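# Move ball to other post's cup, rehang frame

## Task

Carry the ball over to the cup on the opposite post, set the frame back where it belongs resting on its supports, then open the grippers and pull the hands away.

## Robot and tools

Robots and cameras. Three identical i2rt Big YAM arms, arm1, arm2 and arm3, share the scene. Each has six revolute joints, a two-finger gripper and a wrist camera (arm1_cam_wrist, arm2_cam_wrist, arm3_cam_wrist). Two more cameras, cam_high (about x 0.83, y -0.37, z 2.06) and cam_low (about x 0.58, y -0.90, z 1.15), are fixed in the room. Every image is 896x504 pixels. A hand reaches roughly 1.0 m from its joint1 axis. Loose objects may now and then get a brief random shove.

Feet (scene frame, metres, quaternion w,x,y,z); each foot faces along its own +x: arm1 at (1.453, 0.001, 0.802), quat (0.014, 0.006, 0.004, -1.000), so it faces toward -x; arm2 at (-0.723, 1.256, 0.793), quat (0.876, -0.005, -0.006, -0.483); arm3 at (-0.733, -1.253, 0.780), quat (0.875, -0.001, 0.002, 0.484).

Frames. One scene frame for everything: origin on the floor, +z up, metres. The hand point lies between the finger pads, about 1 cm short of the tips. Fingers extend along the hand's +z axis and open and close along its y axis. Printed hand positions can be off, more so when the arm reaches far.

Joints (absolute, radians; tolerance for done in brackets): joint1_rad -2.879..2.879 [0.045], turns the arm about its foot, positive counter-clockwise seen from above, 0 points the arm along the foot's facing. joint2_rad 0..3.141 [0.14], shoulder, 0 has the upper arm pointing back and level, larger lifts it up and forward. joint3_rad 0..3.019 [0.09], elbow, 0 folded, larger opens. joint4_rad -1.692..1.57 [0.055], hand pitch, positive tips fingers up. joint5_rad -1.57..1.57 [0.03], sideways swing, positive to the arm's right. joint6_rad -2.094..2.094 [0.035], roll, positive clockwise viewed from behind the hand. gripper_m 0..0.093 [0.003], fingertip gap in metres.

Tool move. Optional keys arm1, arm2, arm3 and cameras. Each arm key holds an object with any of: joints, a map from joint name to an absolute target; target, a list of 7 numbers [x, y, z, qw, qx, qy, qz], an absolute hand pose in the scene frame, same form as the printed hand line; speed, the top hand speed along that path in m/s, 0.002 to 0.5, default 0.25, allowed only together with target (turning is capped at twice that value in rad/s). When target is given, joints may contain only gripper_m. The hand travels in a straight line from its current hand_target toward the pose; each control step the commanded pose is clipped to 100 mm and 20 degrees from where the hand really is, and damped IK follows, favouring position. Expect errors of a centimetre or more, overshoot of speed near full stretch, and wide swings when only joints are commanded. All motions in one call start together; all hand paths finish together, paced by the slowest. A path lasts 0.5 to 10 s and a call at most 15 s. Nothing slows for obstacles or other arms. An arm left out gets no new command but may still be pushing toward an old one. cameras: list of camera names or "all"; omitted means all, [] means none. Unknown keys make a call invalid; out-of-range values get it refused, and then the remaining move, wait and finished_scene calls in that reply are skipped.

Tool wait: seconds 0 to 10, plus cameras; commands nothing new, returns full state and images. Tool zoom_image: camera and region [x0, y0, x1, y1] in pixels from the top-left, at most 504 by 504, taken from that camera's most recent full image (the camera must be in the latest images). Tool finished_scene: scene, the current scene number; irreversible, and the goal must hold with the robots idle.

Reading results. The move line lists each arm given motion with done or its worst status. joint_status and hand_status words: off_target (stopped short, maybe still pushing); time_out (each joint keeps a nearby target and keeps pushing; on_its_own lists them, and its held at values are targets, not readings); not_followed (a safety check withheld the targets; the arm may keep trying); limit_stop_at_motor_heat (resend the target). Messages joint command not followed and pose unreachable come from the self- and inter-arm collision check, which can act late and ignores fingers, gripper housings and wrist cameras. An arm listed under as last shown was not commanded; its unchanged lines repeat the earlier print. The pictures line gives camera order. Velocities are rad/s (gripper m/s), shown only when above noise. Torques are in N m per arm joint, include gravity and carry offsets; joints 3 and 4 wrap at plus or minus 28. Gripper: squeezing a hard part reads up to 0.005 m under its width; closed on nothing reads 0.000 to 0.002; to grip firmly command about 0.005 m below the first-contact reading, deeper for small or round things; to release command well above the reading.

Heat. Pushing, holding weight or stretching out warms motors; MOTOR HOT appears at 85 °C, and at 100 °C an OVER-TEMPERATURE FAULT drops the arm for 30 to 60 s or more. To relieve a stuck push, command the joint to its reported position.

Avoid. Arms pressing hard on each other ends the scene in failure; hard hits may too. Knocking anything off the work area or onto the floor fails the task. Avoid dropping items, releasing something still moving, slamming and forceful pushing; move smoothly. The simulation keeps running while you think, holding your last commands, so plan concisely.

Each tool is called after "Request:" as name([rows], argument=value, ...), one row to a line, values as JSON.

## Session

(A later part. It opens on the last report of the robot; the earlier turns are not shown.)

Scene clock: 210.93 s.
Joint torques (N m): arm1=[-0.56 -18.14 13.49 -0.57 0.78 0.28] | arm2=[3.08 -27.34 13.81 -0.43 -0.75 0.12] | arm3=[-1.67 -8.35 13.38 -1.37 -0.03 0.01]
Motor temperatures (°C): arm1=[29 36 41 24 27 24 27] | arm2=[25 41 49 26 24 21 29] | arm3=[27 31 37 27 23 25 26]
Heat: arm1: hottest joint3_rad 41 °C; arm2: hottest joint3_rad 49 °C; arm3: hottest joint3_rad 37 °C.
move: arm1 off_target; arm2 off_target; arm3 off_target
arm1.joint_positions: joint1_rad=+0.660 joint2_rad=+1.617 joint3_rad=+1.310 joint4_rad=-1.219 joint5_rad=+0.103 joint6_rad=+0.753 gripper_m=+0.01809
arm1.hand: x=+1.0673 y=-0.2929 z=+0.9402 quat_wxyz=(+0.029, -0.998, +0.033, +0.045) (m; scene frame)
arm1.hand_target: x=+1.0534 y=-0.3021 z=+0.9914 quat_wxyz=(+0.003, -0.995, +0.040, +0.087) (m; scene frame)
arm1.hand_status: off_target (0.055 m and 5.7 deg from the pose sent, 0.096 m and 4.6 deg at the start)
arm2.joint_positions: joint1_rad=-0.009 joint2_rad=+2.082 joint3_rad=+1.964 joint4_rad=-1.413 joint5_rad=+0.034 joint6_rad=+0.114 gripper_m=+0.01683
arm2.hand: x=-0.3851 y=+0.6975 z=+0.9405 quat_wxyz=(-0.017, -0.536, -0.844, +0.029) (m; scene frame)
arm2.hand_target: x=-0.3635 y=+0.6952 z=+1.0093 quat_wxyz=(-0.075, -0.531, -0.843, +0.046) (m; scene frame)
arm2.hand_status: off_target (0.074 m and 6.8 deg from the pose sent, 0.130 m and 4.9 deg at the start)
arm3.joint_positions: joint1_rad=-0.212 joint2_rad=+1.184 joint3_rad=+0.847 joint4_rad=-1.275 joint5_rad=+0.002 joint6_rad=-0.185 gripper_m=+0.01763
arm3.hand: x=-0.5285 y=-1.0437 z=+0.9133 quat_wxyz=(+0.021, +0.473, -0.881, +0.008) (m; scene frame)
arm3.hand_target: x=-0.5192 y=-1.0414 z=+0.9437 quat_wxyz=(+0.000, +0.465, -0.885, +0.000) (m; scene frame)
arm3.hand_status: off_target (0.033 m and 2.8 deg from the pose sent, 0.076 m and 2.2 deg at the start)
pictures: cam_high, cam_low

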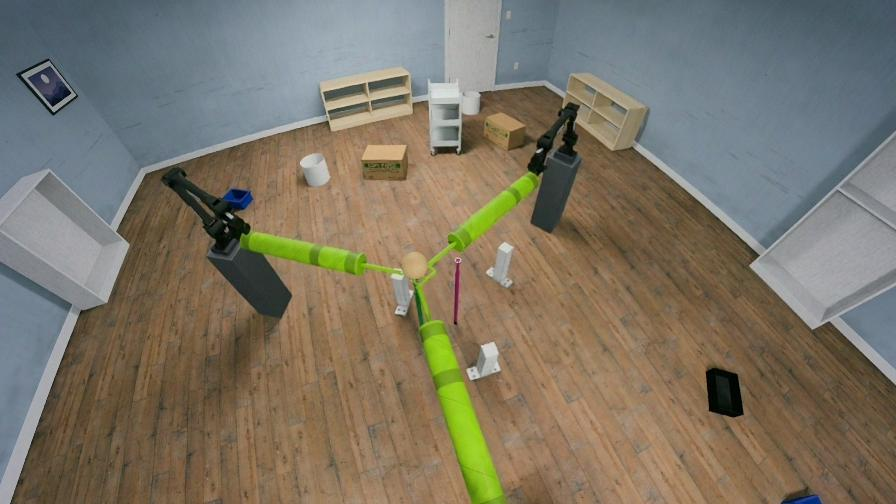

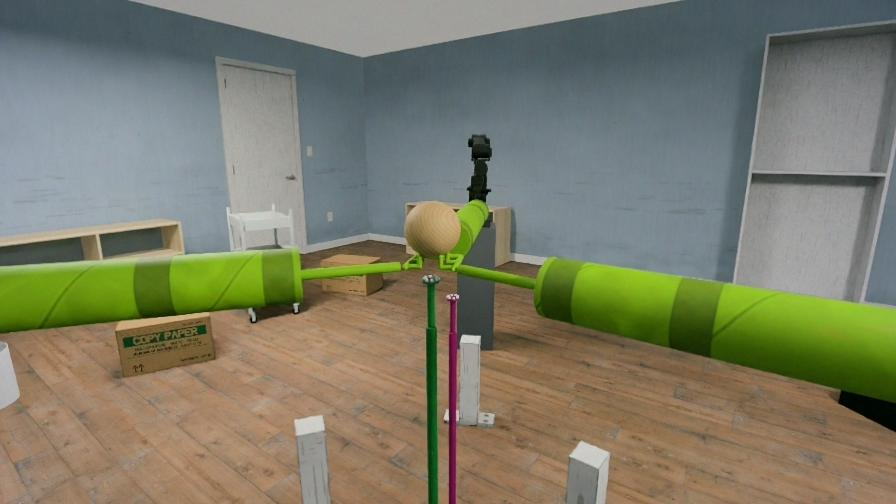

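Request:
move(arm1={"target":[0.919,-0.024,0.987,0.0034,-0.9954,0.0392,0.0871],"speed":0.1}, arm2={"target":[-0.520,0.972,0.965,0.0737,0.5316,0.8425,-0.0465],"speed":0.1}, arm3={"target":[-0.663,-0.768,0.957,0,-0.4656,0.885,0],"speed":0.1}, cameras=["cam_high","cam_low"])

Request:
zoom_image(camera="cam_low", region=[390, 190, 530, 330])

Request:
zoom_image(camera="cam_high", region=[400, 190, 520, 310])

Scene clock: 232.70 s.
Joint torques (N m): arm1=[-1.61 -17.32 12.79 -0.36 -0.32 0.16] | arm2=[2.32 -12.45 7.36 -0.36 -0.35 0.17] | arm3=[1.38 -13.16 13.96 -1.21 -0.05 0.41]
Motor temperatures (°C): arm1=[29 37 46 24 27 24 27] | arm2=[25 47 48 26 24 21 29] | arm3=[27 30 39 27 23 25 27]
Heat: arm1: hottest joint3_rad 46 °C; arm2: hottest joint3_rad 48 °C; arm3: hottest joint3_rad 39 °C.
move: arm1 off_target; arm2 off_target; arm3 off_target
arm1.joint_positions: joint1_rad=+0.029 joint2_rad=+1.652 joint3_rad=+1.375 joint4_rad=-1.171 joint5_rad=+0.024 joint6_rad=+0.129 gripper_m=+0.01809
arm1.hand: x=+0.9338 y=-0.0258 z=+0.9497 quat_wxyz=(+0.011, -0.998, +0.036, +0.057) (m; scene frame)
arm1.hand_target: x=+0.9207 y=-0.0239 z=+0.9867 quat_wxyz=(+0.004, -0.995, +0.039, +0.088) (m; scene frame)
arm1.hand_status: off_target (0.040 m and 3.6 deg from the pose sent, 0.311 m and 5.7 deg at the start)
arm2.joint_positions: joint1_rad=+0.057 joint2_rad=+1.238 joint3_rad=+0.938 joint4_rad=-1.134 joint5_rad=+0.035 joint6_rad=+0.168 gripper_m=+0.01683
arm2.hand: x=-0.5200 y=+0.9610 z=+0.9532 quat_wxyz=(-0.063, -0.530, -0.844, +0.047) (m; scene frame)
arm2.hand_target: x=-0.5200 y=+0.9716 z=+0.9642 quat_wxyz=(-0.074, -0.531, -0.843, +0.046) (m; scene frame)
arm2.hand_status: off_target (0.016 m and 1.2 deg from the pose sent, 0.307 m and 6.9 deg at the start)
arm3.joint_positions: joint1_rad=+0.401 joint2_rad=+1.645 joint3_rad=+1.361 joint4_rad=-1.317 joint5_rad=+0.005 joint6_rad=+0.425 gripper_m=+0.01763
arm3.hand: x=-0.6565 y=-0.7820 z=+0.9283 quat_wxyz=(+0.009, +0.474, -0.880, +0.014) (m; scene frame)
arm3.hand_target: x=-0.6631 y=-0.7693 z=+0.9568 quat_wxyz=(+0.000, +0.466, -0.885, -0.001) (m; scene frame)
arm3.hand_status: off_target (0.033 m and 2.2 deg from the pose sent, 0.310 m and 2.8 deg at the start)
pictures: cam_high, cam_low

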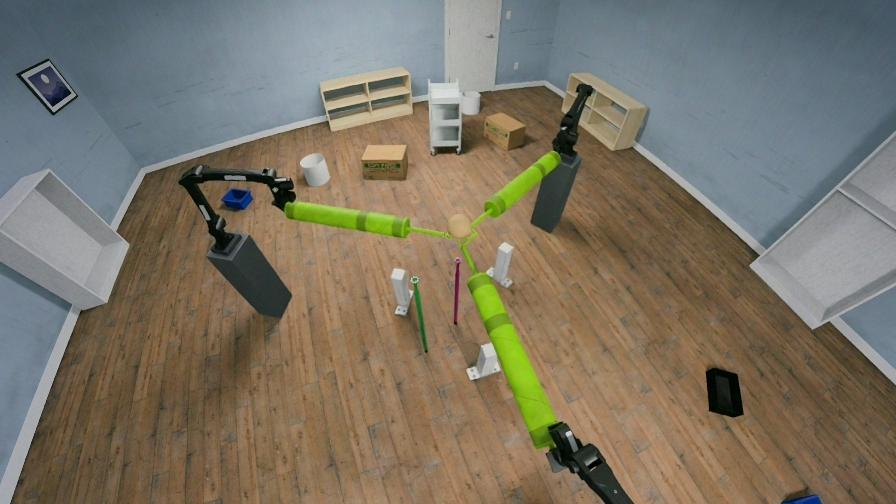

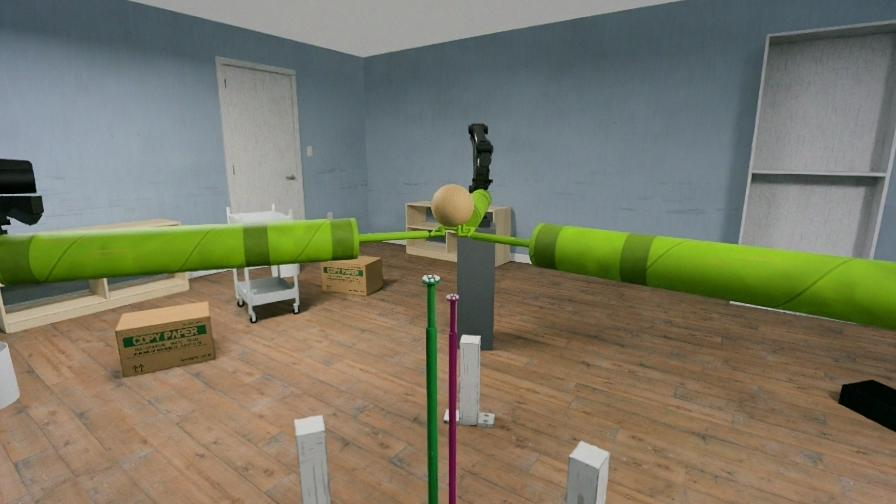

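Scaled by 3.600 from the camera's 896x504 image, which has a finer 1280x720 frame.

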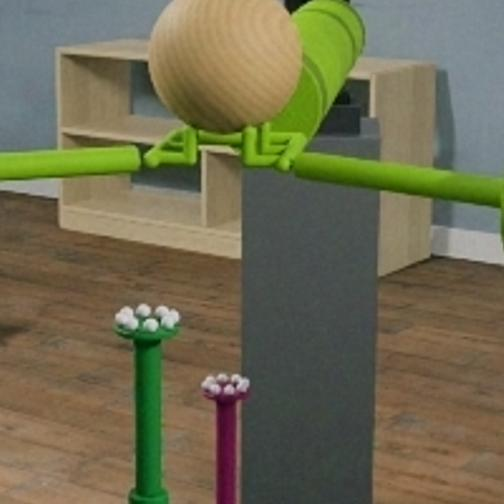

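Scaled by 4.200 from the camera's 896x504 image, which has a finer 1280x720 frame.

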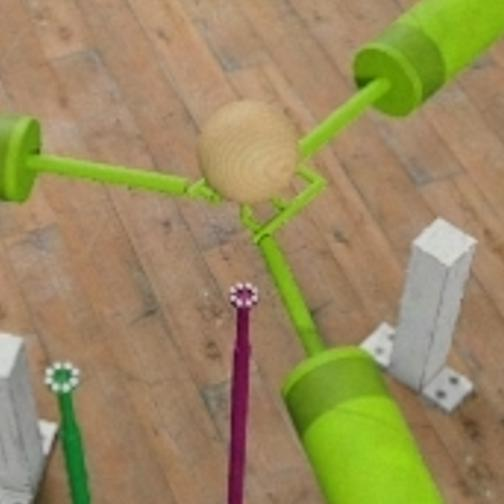

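Request:
move(arm1={"target":[0.919,-0.024,0.820,0.0034,-0.9954,0.0392,0.0871],"speed":0.07}, arm2={"target":[-0.520,0.972,0.800,0.0737,0.5316,0.8425,-0.0465],"speed":0.07}, arm3={"target":[-0.663,-0.768,0.782,0,-0.4656,0.885,0],"speed":0.07}, cameras=["cam_high","cam_low"])

Request:
zoom_image(camera="cam_low", region=[390, 210, 530, 350])

Request:
zoom_image(camera="cam_high", region=[400, 210, 520, 330])

Scene clock: 243.90 s.
Joint torques (N m): arm1=[-1.08 -18.2 7.21 0.59 -0.32 0.2] | arm2=[1.96 -9.52 5.07 0.31 -0.27 0.12] | arm3=[0.32 -14.1 8.54 0.5 0.11 0.26]
Motor temperatures (°C): arm1=[29 36 44 24 27 24 27] | arm2=[25 42 45 26 24 21 30] | arm3=[27 31 43 27 23 25 27]
move: arm1 off_target; arm2 done; arm3 off_target
arm1.joint_positions: joint1_rad=+0.025 joint2_rad=+1.831 joint3_rad=+1.191 joint4_rad=-0.779 joint5_rad=+0.024 joint6_rad=+0.127 gripper_m=+0.01809
arm1.hand: x=+0.9247 y=-0.0233 z=+0.8035 quat_wxyz=(+0.010, -0.997, +0.037, +0.071) (m; scene frame)
arm1.hand_target: x=+0.9191 y=-0.0239 z=+0.8199 quat_wxyz=(+0.003, -0.995, +0.039, +0.087) (m; scene frame)
arm1.hand_status: off_target (0.017 m and 2.0 deg from the pose sent, 0.131 m and 3.6 deg at the start)
arm2.joint_positions: joint1_rad=+0.065 joint2_rad=+1.440 joint3_rad=+0.671 joint4_rad=-0.628 joint5_rad=+0.034 joint6_rad=+0.176 gripper_m=+0.01683
arm2.hand: x=-0.5189 y=+0.9638 z=+0.8059 quat_wxyz=(-0.080, -0.530, -0.843, +0.053) (m; scene frame)
arm2.hand_target: x=-0.5201 y=+0.9719 z=+0.8001 quat_wxyz=(-0.074, -0.532, -0.843, +0.047) (m; scene frame)
arm2.hand_status: done (0.010 m and 1.1 deg from the pose sent, 0.154 m and 1.2 deg at the start)
arm3.joint_positions: joint1_rad=+0.414 joint2_rad=+1.838 joint3_rad=+1.170 joint4_rad=-0.926 joint5_rad=+0.002 joint6_rad=+0.439 gripper_m=+0.01763
arm3.hand: x=-0.6626 y=-0.7768 z=+0.7732 quat_wxyz=(+0.008, +0.473, -0.881, +0.011) (m; scene frame)
arm3.hand_target: x=-0.6629 y=-0.7682 z=+0.7820 quat_wxyz=(+0.000, +0.466, -0.885, +0.000) (m; scene frame)
arm3.hand_status: off_target (0.012 m and 1.8 deg from the pose sent, 0.147 m and 2.2 deg at the start)
pictures: cam_high, cam_low

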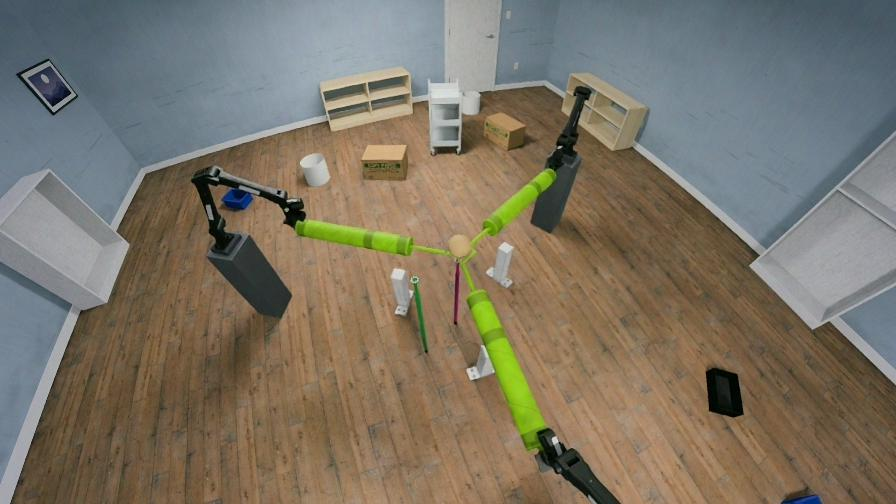

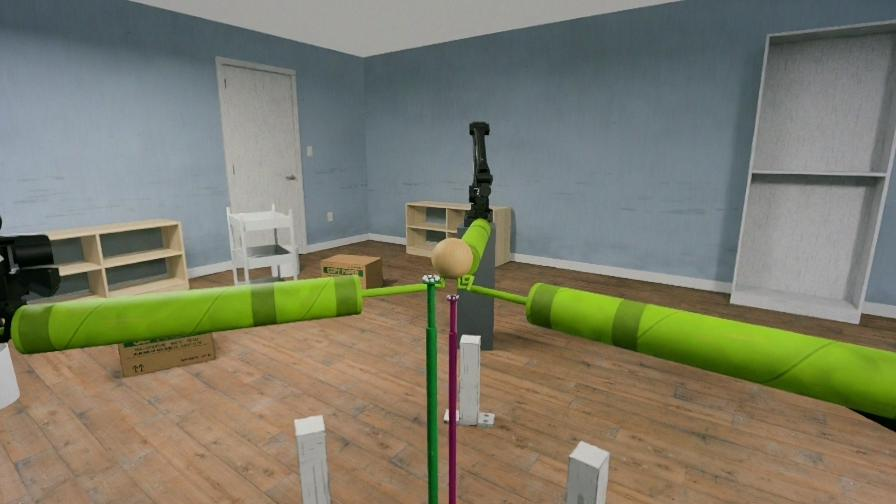

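Scaled by 3.600 from the camera's 896x504 image, which has a finer 1280x720 frame.

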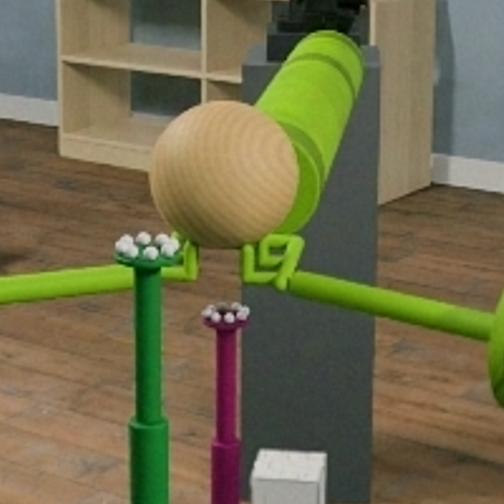

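Scaled by 4.200 from the camera's 896x504 image, which has a finer 1280x720 frame.

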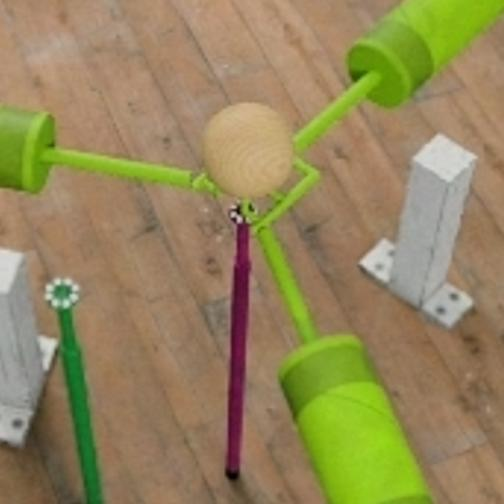

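Request:
move(arm1={"target":[0.926,-0.030,0.805,0.0034,-0.9954,0.0392,0.0871],"speed":0.05}, arm2={"target":[-0.513,0.965,0.785,0.0737,0.5316,0.8425,-0.0465],"speed":0.05}, arm3={"target":[-0.656,-0.775,0.767,0,-0.4656,0.885,0],"speed":0.05}, cameras=["cam_high","cam_low"])

Request:
zoom_image(camera="cam_low", region=[420, 235, 490, 305])

Request:
zoom_image(camera="cam_high", region=[425, 225, 495, 295])

Scene clock: 255.23 s.
Joint torques (N m): arm1=[-0.03 -17.9 6.76 0.54 -0.25 0.32] | arm2=[2.26 -9.82 5.5 0.34 -0.25 0.15] | arm3=[-0.32 -13.98 7.87 0.44 -0.04 0.19]
Heat: arm1: hottest joint3_rad 41 °C; arm2: hottest joint3_rad 43 °C; arm3: hottest joint3_rad 42 °C.
move: arm1 off_target; arm2 done; arm3 done
arm1.joint_positions: joint1_rad=+0.025 joint2_rad=+1.836 joint3_rad=+1.160 joint4_rad=-0.733 joint5_rad=+0.024 joint6_rad=+0.127 gripper_m=+0.01809
arm1.hand: x=+0.9292 y=-0.0229 z=+0.7919 quat_wxyz=(+0.009, -0.996, +0.037, +0.076) (m; scene frame)
arm1.hand_target: x=+0.9261 y=-0.0298 z=+0.8048 quat_wxyz=(+0.003, -0.995, +0.039, +0.087) (m; scene frame)
arm1.hand_status: off_target (0.015 m and 1.5 deg from the pose sent, 0.007 m and 2.0 deg at the start)
arm2.joint_positions: joint1_rad=+0.066 joint2_rad=+1.499 joint3_rad=+0.671 joint4_rad=-0.579 joint5_rad=+0.034 joint6_rad=+0.177 gripper_m=+0.01683
arm2.hand: x=-0.5161 y=+0.9607 z=+0.7880 quat_wxyz=(-0.076, -0.530, -0.843, +0.051) (m; scene frame)
arm2.hand_target: x=-0.5131 y=+0.9651 z=+0.7850 quat_wxyz=(-0.074, -0.531, -0.843, +0.047) (m; scene frame)
arm2.hand_status: done (0.006 m and 0.6 deg from the pose sent, 0.022 m and 1.1 deg at the start)
arm3.joint_positions: joint1_rad=+0.404 joint2_rad=+1.850 joint3_rad=+1.146 joint4_rad=-0.881 joint5_rad=+0.006 joint6_rad=+0.429 gripper_m=+0.01763
arm3.hand: x=-0.6575 y=-0.7799 z=+0.7608 quat_wxyz=(+0.004, +0.473, -0.881, +0.008) (m; scene frame)
arm3.hand_target: x=-0.6559 y=-0.7749 z=+0.7671 quat_wxyz=(+0.000, +0.466, -0.885, +0.000) (m; scene frame)
arm3.hand_status: done (0.008 m and 1.4 deg from the pose sent, 0.009 m and 1.8 deg at the start)
pictures: cam_high, cam_low

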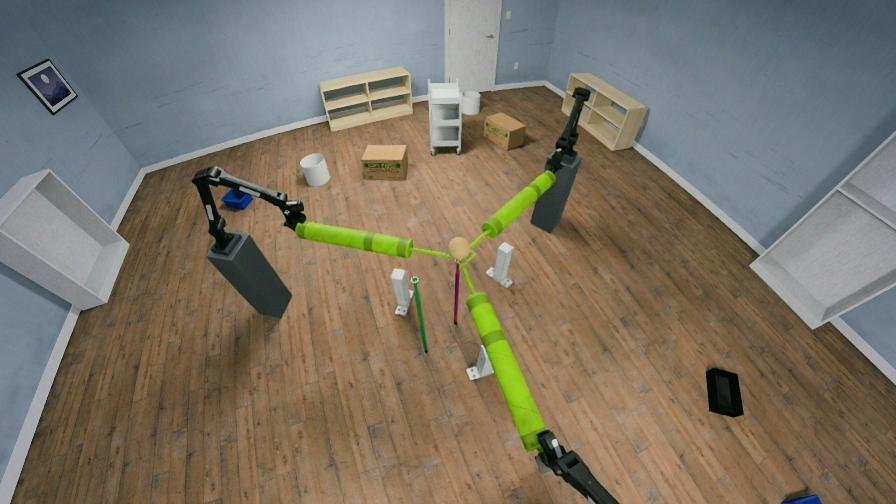

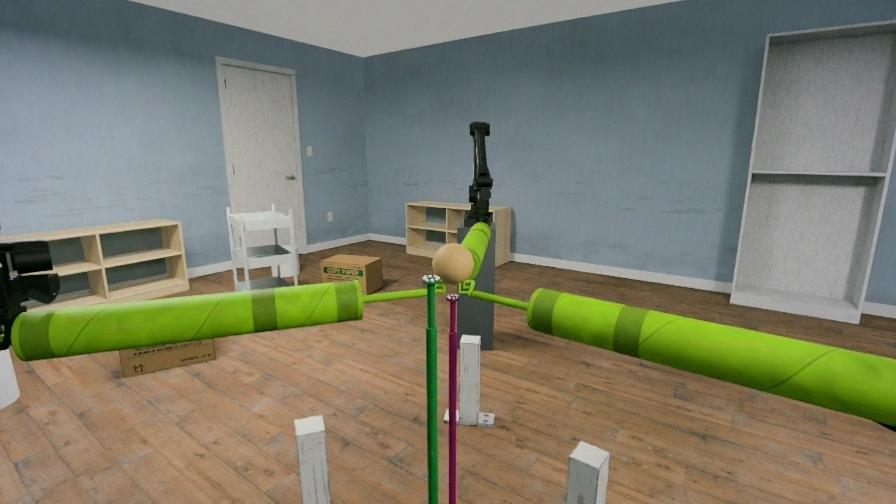

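Scaled by 7.200 from the camera's 896x504 image, which has a finer 1280x720 frame.

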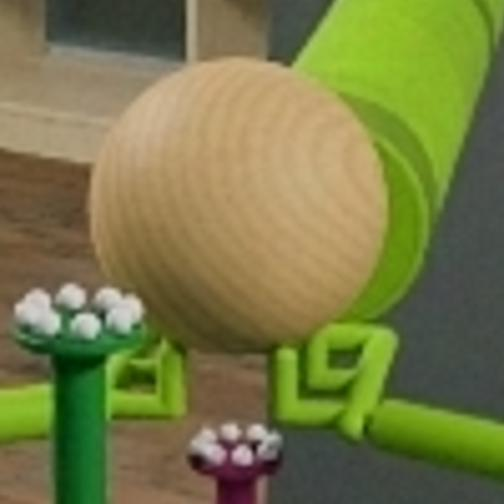

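Scaled by 7.200 from the camera's 896x504 image, which has a finer 1280x720 frame.

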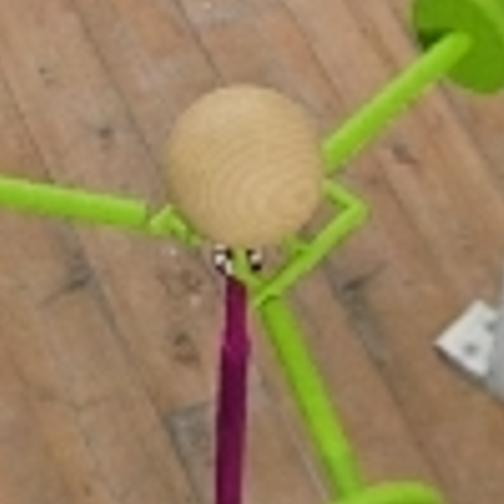

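Request:
move(arm1={"target":[0.931,-0.036,0.765,0.0034,-0.9954,0.0392,0.0871],"speed":0.04}, arm2={"target":[-0.509,0.959,0.748,0.0737,0.5316,0.8425,-0.0465],"speed":0.04}, arm3={"target":[-0.652,-0.781,0.727,0,-0.4656,0.885,0],"speed":0.04}, cameras=["cam_high","cam_low"])

Request:
zoom_image(camera="cam_low", region=[420, 245, 490, 315])

Request:
zoom_image(camera="cam_high", region=[425, 225, 495, 295])

Scene clock: 264.40 s.
Joint torques (N m): arm1=[0.15 -17.55 6.04 0.58 -0.16 0.38] | arm2=[2.08 -10.7 4.23 0.65 -0.23 0.13] | arm3=[-0.5 -13.8 7.13 0.55 -0.11 0.2]
move: arm1 off_target; arm2 done; arm3 done
arm1.joint_positions: joint1_rad=+0.037 joint2_rad=+1.893 joint3_rad=+1.121 joint4_rad=-0.633 joint5_rad=+0.024 joint6_rad=+0.134 gripper_m=+0.01809
arm1.hand: x=+0.9336 y=-0.0283 z=+0.7547 quat_wxyz=(+0.008, -0.996, +0.035, +0.078) (m; scene frame)
arm1.hand_target: x=+0.9311 y=-0.0359 z=+0.7648 quat_wxyz=(+0.003, -0.995, +0.039, +0.087) (m; scene frame)
arm1.hand_status: off_target (0.013 m and 1.3 deg from the pose sent, 0.030 m and 1.5 deg at the start)
arm2.joint_positions: joint1_rad=+0.067 joint2_rad=+1.614 joint3_rad=+0.668 joint4_rad=-0.464 joint5_rad=+0.034 joint6_rad=+0.178 gripper_m=+0.01683
arm2.hand: x=-0.5108 y=+0.9537 z=+0.7525 quat_wxyz=(-0.075, -0.530, -0.843, +0.050) (m; scene frame)
arm2.hand_target: x=-0.5092 y=+0.9590 z=+0.7480 quat_wxyz=(-0.074, -0.532, -0.843, +0.047) (m; scene frame)
arm2.hand_status: done (0.007 m and 0.5 deg from the pose sent, 0.041 m and 0.6 deg at the start)
arm3.joint_positions: joint1_rad=+0.392 joint2_rad=+1.909 joint3_rad=+1.108 joint4_rad=-0.781 joint5_rad=+0.007 joint6_rad=+0.418 gripper_m=+0.01763
arm3.hand: x=-0.6530 y=-0.7859 z=+0.7230 quat_wxyz=(+0.003, +0.473, -0.881, +0.007) (m; scene frame)
arm3.hand_target: x=-0.6520 y=-0.7810 z=+0.7271 quat_wxyz=(+0.000, +0.466, -0.885, +0.000) (m; scene frame)
arm3.hand_status: done (0.006 m and 1.4 deg from the pose sent, 0.034 m and 1.4 deg at the start)
pictures: cam_high, cam_low

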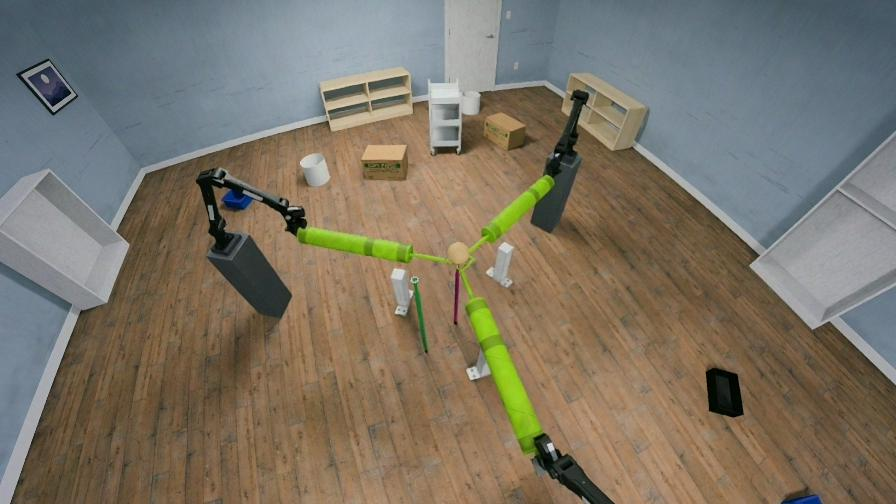

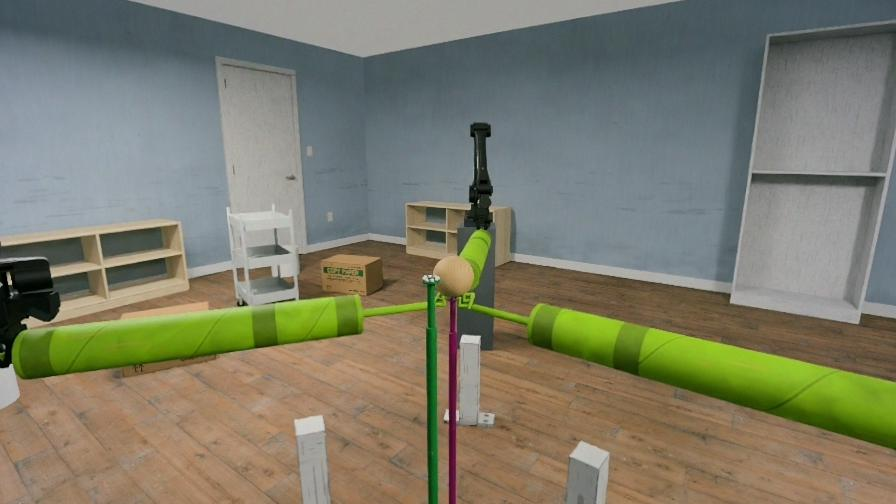

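Scaled by 7.200 from the camera's 896x504 image, which has a finer 1280x720 frame.

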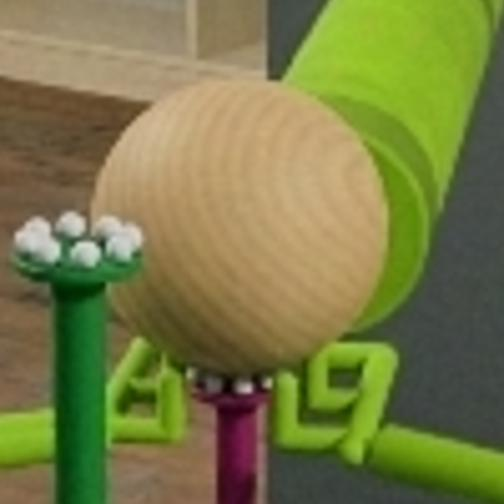

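Scaled by 7.200 from the camera's 896x504 image, which has a finer 1280x720 frame.

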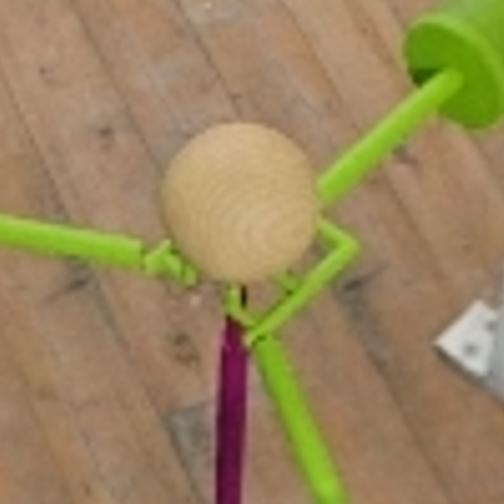

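Request:
move(arm1={"target":[0.931,-0.036,0.680,0.0034,-0.9954,0.0392,0.0871],"speed":0.04}, arm2={"target":[-0.510,0.959,0.663,0.0737,0.5316,0.8425,-0.0465],"speed":0.04}, arm3={"target":[-0.652,-0.781,0.642,0,-0.4656,0.885,0],"speed":0.04}, cameras=["cam_high","cam_low"])

Request:
zoom_image(camera="cam_low", region=[420, 245, 490, 335])

Request:
zoom_image(camera="cam_high", region=[425, 225, 495, 295])

Scene clock: 272.27 s.
Joint torques (N m): arm1=[0.26 -17.85 4.67 0.73 -0.14 0.39] | arm2=[1.96 -11.69 2.41 0.72 -0.26 0.11] | arm3=[-0.26 -14.21 5.93 0.68 -0.09 0.2]
Motor temperatures (°C): arm1=[29 37 39 24 26 24 27] | arm2=[25 37 39 26 24 21 30] | arm3=[27 31 39 27 23 25 27]
move: arm1 done; arm2 done; arm3 done
arm1.joint_positions: joint1_rad=+0.037 joint2_rad=+2.062 joint3_rad=+1.104 joint4_rad=-0.442 joint5_rad=+0.024 joint6_rad=+0.135 gripper_m=+0.01809
arm1.hand: x=+0.9329 y=-0.0281 z=+0.6734 quat_wxyz=(+0.008, -0.996, +0.035, +0.081) (m; scene frame)
arm1.hand_target: x=+0.9311 y=-0.0359 z=+0.6799 quat_wxyz=(+0.003, -0.995, +0.039, +0.087) (m; scene frame)
arm1.hand_status: done (0.010 m and 1.0 deg from the pose sent, 0.075 m and 1.3 deg at the start)
arm2.joint_positions: joint1_rad=+0.067 joint2_rad=+1.873 joint3_rad=+0.647 joint4_rad=-0.180 joint5_rad=+0.034 joint6_rad=+0.178 gripper_m=+0.01683
arm2.hand: x=-0.5103 y=+0.9526 z=+0.6687 quat_wxyz=(-0.077, -0.530, -0.843, +0.051) (m; scene frame)
arm2.hand_target: x=-0.5101 y=+0.9590 z=+0.6632 quat_wxyz=(-0.074, -0.531, -0.843, +0.047) (m; scene frame)
arm2.hand_status: done (0.009 m and 0.7 deg from the pose sent, 0.090 m and 0.5 deg at the start)
arm3.joint_positions: joint1_rad=+0.392 joint2_rad=+2.083 joint3_rad=+1.093 joint4_rad=-0.593 joint5_rad=+0.007 joint6_rad=+0.417 gripper_m=+0.01763
arm3.hand: x=-0.6534 y=-0.7871 z=+0.6401 quat_wxyz=(+0.003, +0.474, -0.881, +0.008) (m; scene frame)
arm3.hand_target: x=-0.6520 y=-0.7810 z=+0.6421 quat_wxyz=(+0.000, +0.466, -0.885, +0.000) (m; scene frame)
arm3.hand_status: done (0.007 m and 1.4 deg from the pose sent, 0.081 m and 1.4 deg at the start)
pictures: cam_high, cam_low

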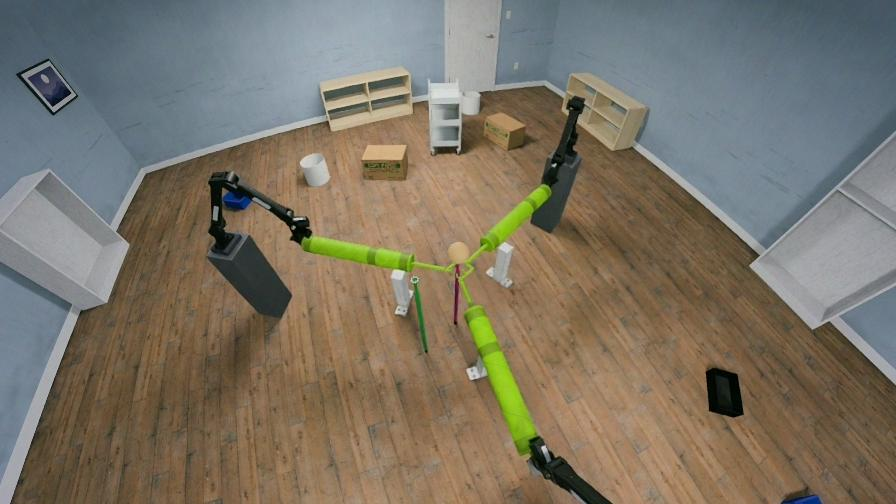

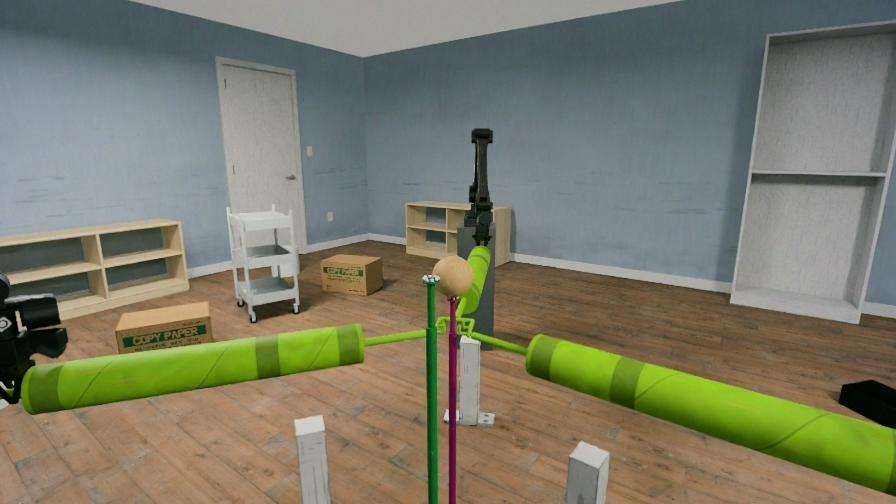

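Scaled by 5.600 from the camera's 896x504 image, which has a finer 1280x720 frame.

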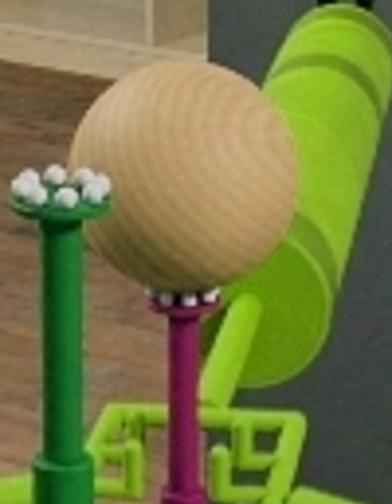

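Scaled by 7.200 from the camera's 896x504 image, which has a finer 1280x720 frame.

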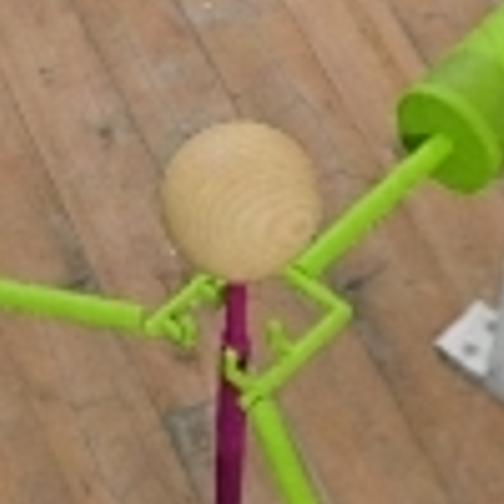

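Request:
move(arm1={"target":[0.879,0.048,0.65,0.0034,-0.9954,0.0392,0.0871],"speed":0.08}, arm2={"target":[-0.549,1.037,0.633,0.0737,0.5316,0.8425,-0.0465],"speed":0.08}, arm3={"target":[-0.703,-0.701,0.612,0,-0.4656,0.885,0],"speed":0.08}, cameras=["cam_low"])

Request:
move(arm1={"target":[0.879,0.048,0.53,0.0034,-0.9954,0.0392,0.0871],"speed":0.08}, arm2={"target":[-0.549,1.037,0.518,0.0737,0.5316,0.8425,-0.0465],"speed":0.08}, arm3={"target":[-0.703,-0.701,0.50,0,-0.4656,0.885,0],"speed":0.08}, cameras=["cam_high","cam_low"])

Scene clock: 282.97 s.
Heat: arm1: hottest joint2_rad 37 °C; arm2: hottest joint3_rad 37 °C; arm3: hottest joint3_rad 38 °C.
move: arm1 off_target; arm2 off_target; arm3 off_target
arm1.hand_status: off_target (0.020 m and 1.2 deg from the pose sent, 0.096 m and 1.0 deg at the start)
arm2.hand_status: off_target (0.013 m and 1.1 deg from the pose sent, 0.099 m and 0.6 deg at the start)
arm3.hand_status: off_target (0.018 m and 1.2 deg from the pose sent, 0.103 m and 1.4 deg at the start)
pictures: cam_low

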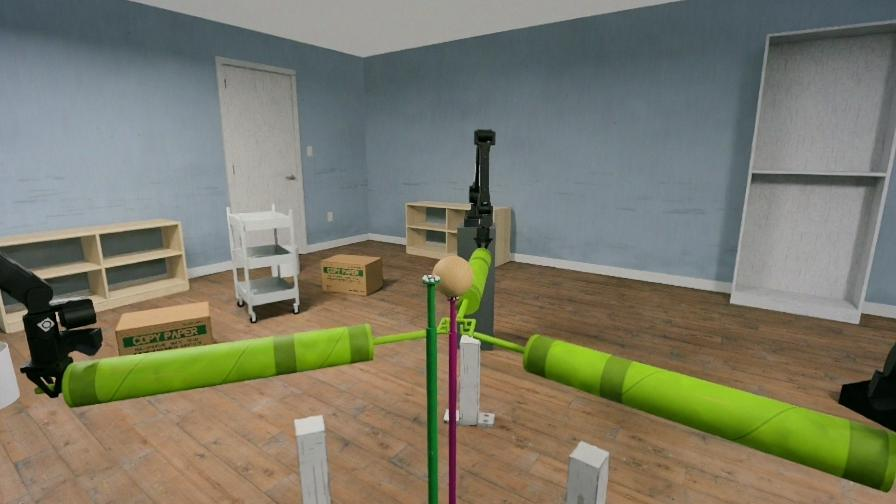

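Scene clock: 285.20 s.
Joint torques (N m): arm1=[-1.9 -20.42 4.89 0.53 -0.31 0.14] | arm2=[2.26 -10.87 -2.25 0.69 -0.29 0.13] | arm3=[1.38 -16.97 6.61 0.39 -0.09 0.38]
move: arm1 off_target; arm2 off_target; arm3 off_target
arm1.joint_positions: joint1_rad=-0.097 joint2_rad=+2.472 joint3_rad=+1.349 joint4_rad=-0.284 joint5_rad=-0.001 joint6_rad=+0.005 gripper_m=+0.01809
arm1.hand: x=+0.8911 y=+0.0423 z=+0.5209 quat_wxyz=(+0.007, -0.996, +0.036, +0.076) (m; scene frame)
arm1.hand_target: x=+0.8792 y=+0.0480 z=+0.5301 quat_wxyz=(+0.004, -0.995, +0.039, +0.087) (m; scene frame)
arm1.hand_status: off_target (0.016 m and 1.4 deg from the pose sent, 0.108 m and 1.2 deg at the start)
arm2.joint_positions: joint1_rad=+0.127 joint2_rad=+2.402 joint3_rad=+0.556 joint4_rad=+0.444 joint5_rad=+0.045 joint6_rad=+0.238 gripper_m=+0.01683
arm2.hand: x=-0.5470 y=+1.0274 z=+0.5232 quat_wxyz=(-0.079, -0.530, -0.843, +0.052) (m; scene frame)
arm2.hand_target: x=-0.5492 y=+1.0369 z=+0.5183 quat_wxyz=(-0.073, -0.532, -0.843, +0.046) (m; scene frame)
arm2.hand_status: off_target (0.011 m and 0.9 deg from the pose sent, 0.121 m and 1.1 deg at the start)
arm3.joint_positions: joint1_rad=+0.489 joint2_rad=+2.500 joint3_rad=+1.416 joint4_rad=-0.507 joint5_rad=+0.006 joint6_rad=+0.516 gripper_m=+0.01763
arm3.hand: x=-0.6946 y=-0.7160 z=+0.4969 quat_wxyz=(+0.005, +0.473, -0.881, +0.011) (m; scene frame)
arm3.hand_target: x=-0.7032 y=-0.7013 z=+0.5004 quat_wxyz=(+0.000, +0.466, -0.885, +0.000) (m; scene frame)
arm3.hand_status: off_target (0.017 m and 1.6 deg from the pose sent, 0.107 m and 1.2 deg at the start)
pictures: cam_high, cam_low

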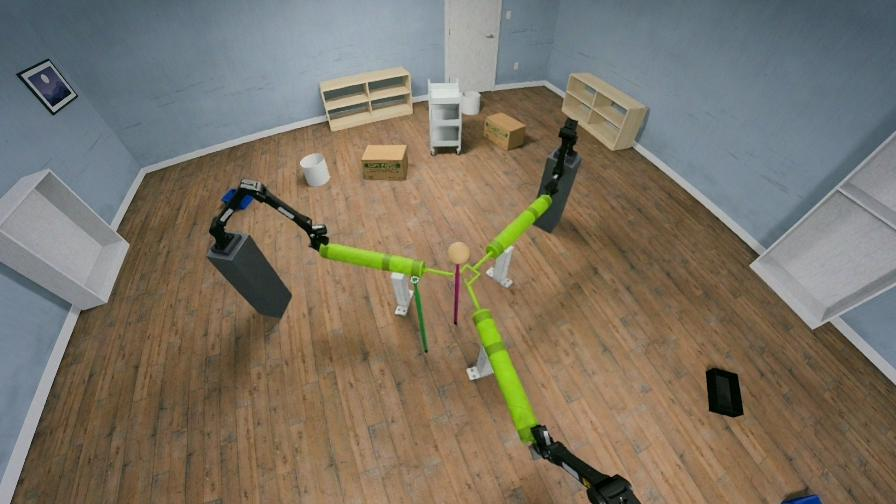

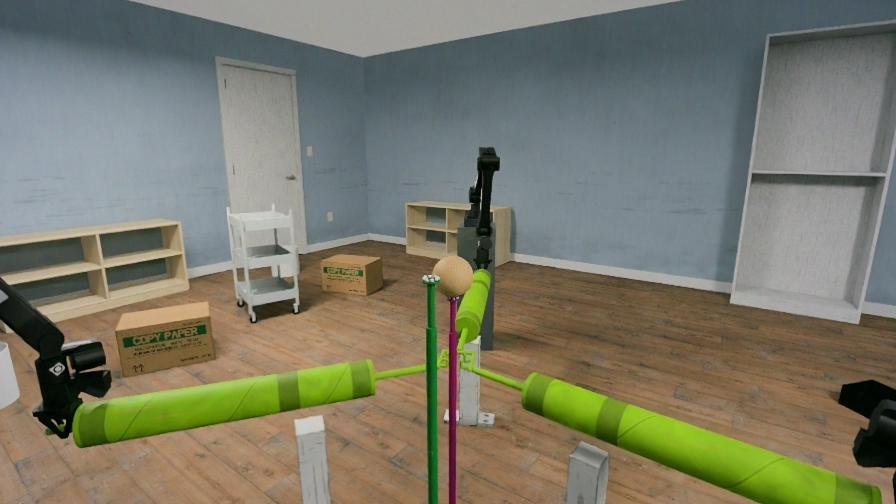

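Request:
move(arm1={"target":[0.873,0.050,0.470,0.0034,-0.9954,0.0392,0.0871],"speed":0.05}, arm2={"target":[-0.551,1.042,0.462,0.0737,0.5316,0.8425,-0.0465],"speed":0.05}, arm3={"target":[-0.709,-0.693,0.444,0,-0.4656,0.885,0],"speed":0.05}, cameras=["cam_high","cam_low"])

Request:
zoom_image(camera="cam_low", region=[250, 340, 630, 500])

Scene clock: 293.27 s.
Joint torques (N m): arm1=[-2.08 -20.72 4.62 0.61 -0.32 0.12] | arm2=[2.2 -11.28 -3.03 0.73 -0.24 0.11] | arm3=[1.32 -17.38 6.52 0.44 -0.02 0.35]
move: arm1 off_target; arm2 off_target; arm3 off_target
arm1.joint_positions: joint1_rad=-0.098 joint2_rad=+2.617 joint3_rad=+1.447 joint4_rad=-0.237 joint5_rad=-0.001 joint6_rad=+0.005 gripper_m=+0.01809
arm1.hand: x=+0.8856 y=+0.0434 z=+0.4623 quat_wxyz=(+0.007, -0.996, +0.036, +0.076) (m; scene frame)
arm1.hand_target: x=+0.8731 y=+0.0501 z=+0.4702 quat_wxyz=(+0.004, -0.995, +0.039, +0.087) (m; scene frame)
arm1.hand_status: off_target (0.016 m and 1.4 deg from the pose sent, 0.055 m and 1.4 deg at the start)
arm2.joint_positions: joint1_rad=+0.136 joint2_rad=+2.604 joint3_rad=+0.649 joint4_rad=+0.552 joint5_rad=+0.045 joint6_rad=+0.248 gripper_m=+0.01683
arm2.hand: x=-0.5478 y=+1.0319 z=+0.4672 quat_wxyz=(-0.079, -0.531, -0.842, +0.052) (m; scene frame)
arm2.hand_target: x=-0.5512 y=+1.0418 z=+0.4622 quat_wxyz=(-0.074, -0.532, -0.843, +0.046) (m; scene frame)
arm2.hand_status: off_target (0.012 m and 0.9 deg from the pose sent, 0.063 m and 0.9 deg at the start)
arm3.joint_positions: joint1_rad=+0.501 joint2_rad=+2.639 joint3_rad=+1.514 joint4_rad=-0.471 joint5_rad=+0.005 joint6_rad=+0.530 gripper_m=+0.01763
arm3.hand: x=-0.7011 y=-0.7107 z=+0.4406 quat_wxyz=(+0.007, +0.472, -0.882, +0.013) (m; scene frame)
arm3.hand_target: x=-0.7092 y=-0.6935 z=+0.4444 quat_wxyz=(+0.000, +0.466, -0.885, +0.000) (m; scene frame)
arm3.hand_status: off_target (0.020 m and 1.9 deg from the pose sent, 0.059 m and 1.6 deg at the start)
pictures: cam_high, cam_low

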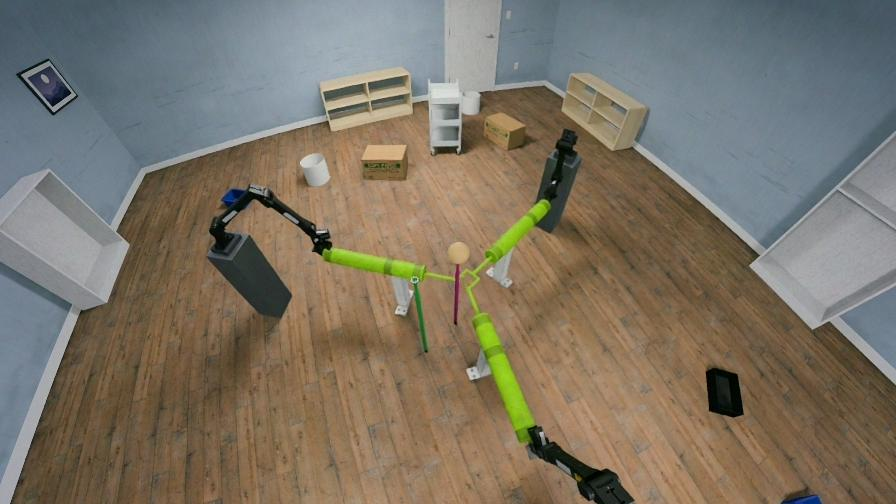

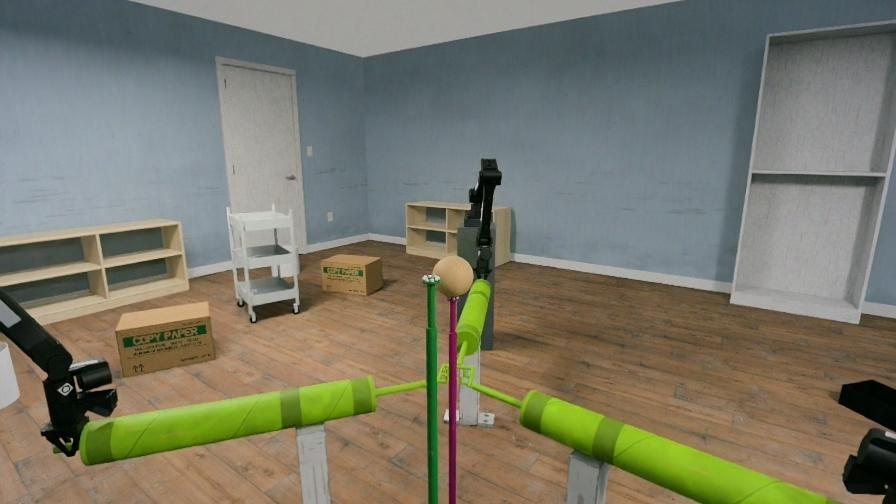

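Scaled by 1.326 from the camera's 896x504 image, which has a finer 1280x720 frame.

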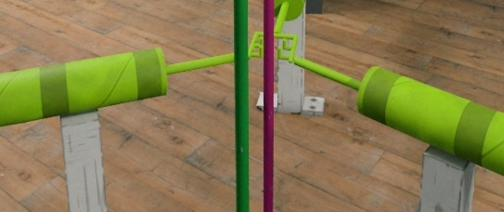

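Request:
move(arm1={"target":[0.874,0.050,0.459,0.0034,-0.9954,0.0392,0.0871],"speed":0.03}, arm2={"target":[-0.550,1.041,0.447,0.0737,0.5316,0.8425,-0.0465],"speed":0.03}, arm3={"target":[-0.708,-0.692,0.427,0,-0.4656,0.885,0],"speed":0.03}, cameras=[])

Request:
move(cameras=["cam_high","cam_low"])

Scene clock: 298.60 s.
move: arm1 off_target; arm2 off_target; arm3 off_target
arm1.hand_status: off_target (0.014 m and 1.4 deg from the pose sent, 0.014 m and 1.4 deg at the start)
arm2.hand_status: off_target (0.012 m and 0.8 deg from the pose sent, 0.022 m and 0.9 deg at the start)
arm3.hand_status: off_target (0.019 m and 1.8 deg from the pose sent, 0.024 m and 1.8 deg at the start)
pictures: none

Scene clock: 298.60 s.
Joint torques (N m): arm1=[-2.02 -20.25 4.7 0.75 -0.32 0.12] | arm2=[2.14 -11.11 -2.73 0.73 -0.24 0.11] | arm3=[1.14 -17.03 6.78 0.54 -0.01 0.32]
Motor temperatures (°C): arm1=[29 39 35 24 26 24 27] | arm2=[25 34 35 26 23 21 30] | arm3=[27 32 36 27 23 25 27]
Heat: arm1: hottest joint2_rad 39 °C; arm2: hottest joint3_rad 35 °C; arm3: hottest joint3_rad 36 °C.
Joint velocities: within noise
arm1.joint_positions: joint1_rad=-0.098 joint2_rad=+2.637 joint3_rad=+1.459 joint4_rad=-0.229 joint5_rad=-0.001 joint6_rad=+0.005 gripper_m=+0.01809
arm1.joint_status: not commanded
arm1.hand: x=+0.8857 y=+0.0435 z=+0.4542 quat_wxyz=(+0.007, -0.996, +0.036, +0.076) (m; scene frame)
arm1.hand_target: x=+0.8742 y=+0.0501 z=+0.4592 quat_wxyz=(+0.004, -0.995, +0.039, +0.087) (m; scene frame)
arm1.hand_status: off_target (0.014 m and 1.4 deg from the pose sent, 0.014 m and 1.4 deg at the start)
arm2.joint_positions: joint1_rad=+0.137 joint2_rad=+2.645 joint3_rad=+0.677 joint4_rad=+0.563 joint5_rad=+0.045 joint6_rad=+0.249 gripper_m=+0.01683
arm2.joint_status: not commanded
arm2.hand: x=-0.5473 y=+1.0319 z=+0.4541 quat_wxyz=(-0.079, -0.530, -0.843, +0.051) (m; scene frame)
arm2.hand_target: x=-0.5502 y=+1.0409 z=+0.4473 quat_wxyz=(-0.074, -0.532, -0.842, +0.046) (m; scene frame)
arm2.hand_status: off_target (0.012 m and 0.8 deg from the pose sent, 0.022 m and 0.9 deg at the start)
arm3.joint_positions: joint1_rad=+0.501 joint2_rad=+2.674 joint3_rad=+1.540 joint4_rad=-0.463 joint5_rad=+0.005 joint6_rad=+0.530 gripper_m=+0.01763
arm3.joint_status: not commanded
arm3.hand: x=-0.7012 y=-0.7093 z=+0.4265 quat_wxyz=(+0.007, +0.472, -0.882, +0.013) (m; scene frame)
arm3.hand_target: x=-0.7081 y=-0.6923 z=+0.4276 quat_wxyz=(+0.000, +0.466, -0.885, +0.000) (m; scene frame)
arm3.hand_status: off_target (0.019 m and 1.8 deg from the pose sent, 0.024 m and 1.8 deg at the start)
pictures: cam_high, cam_low

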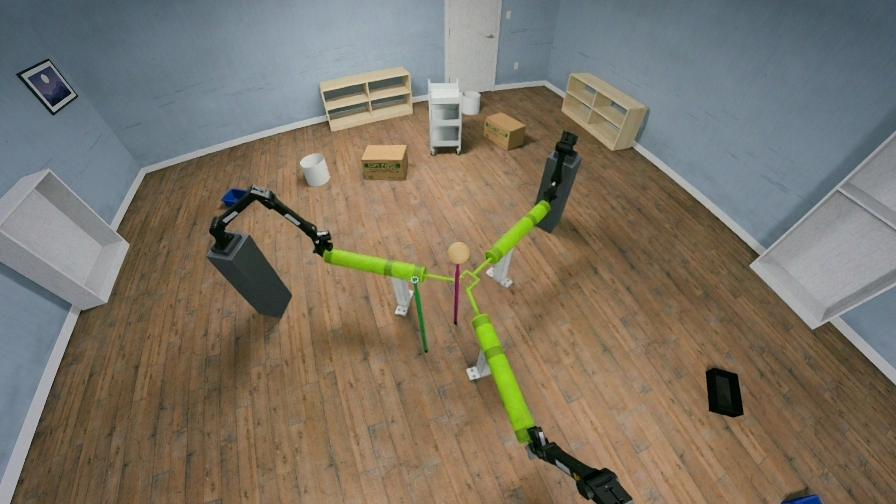

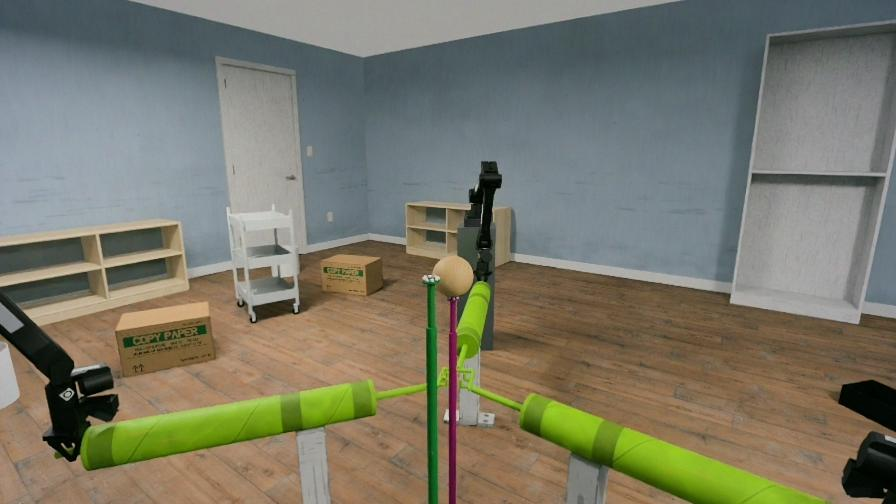

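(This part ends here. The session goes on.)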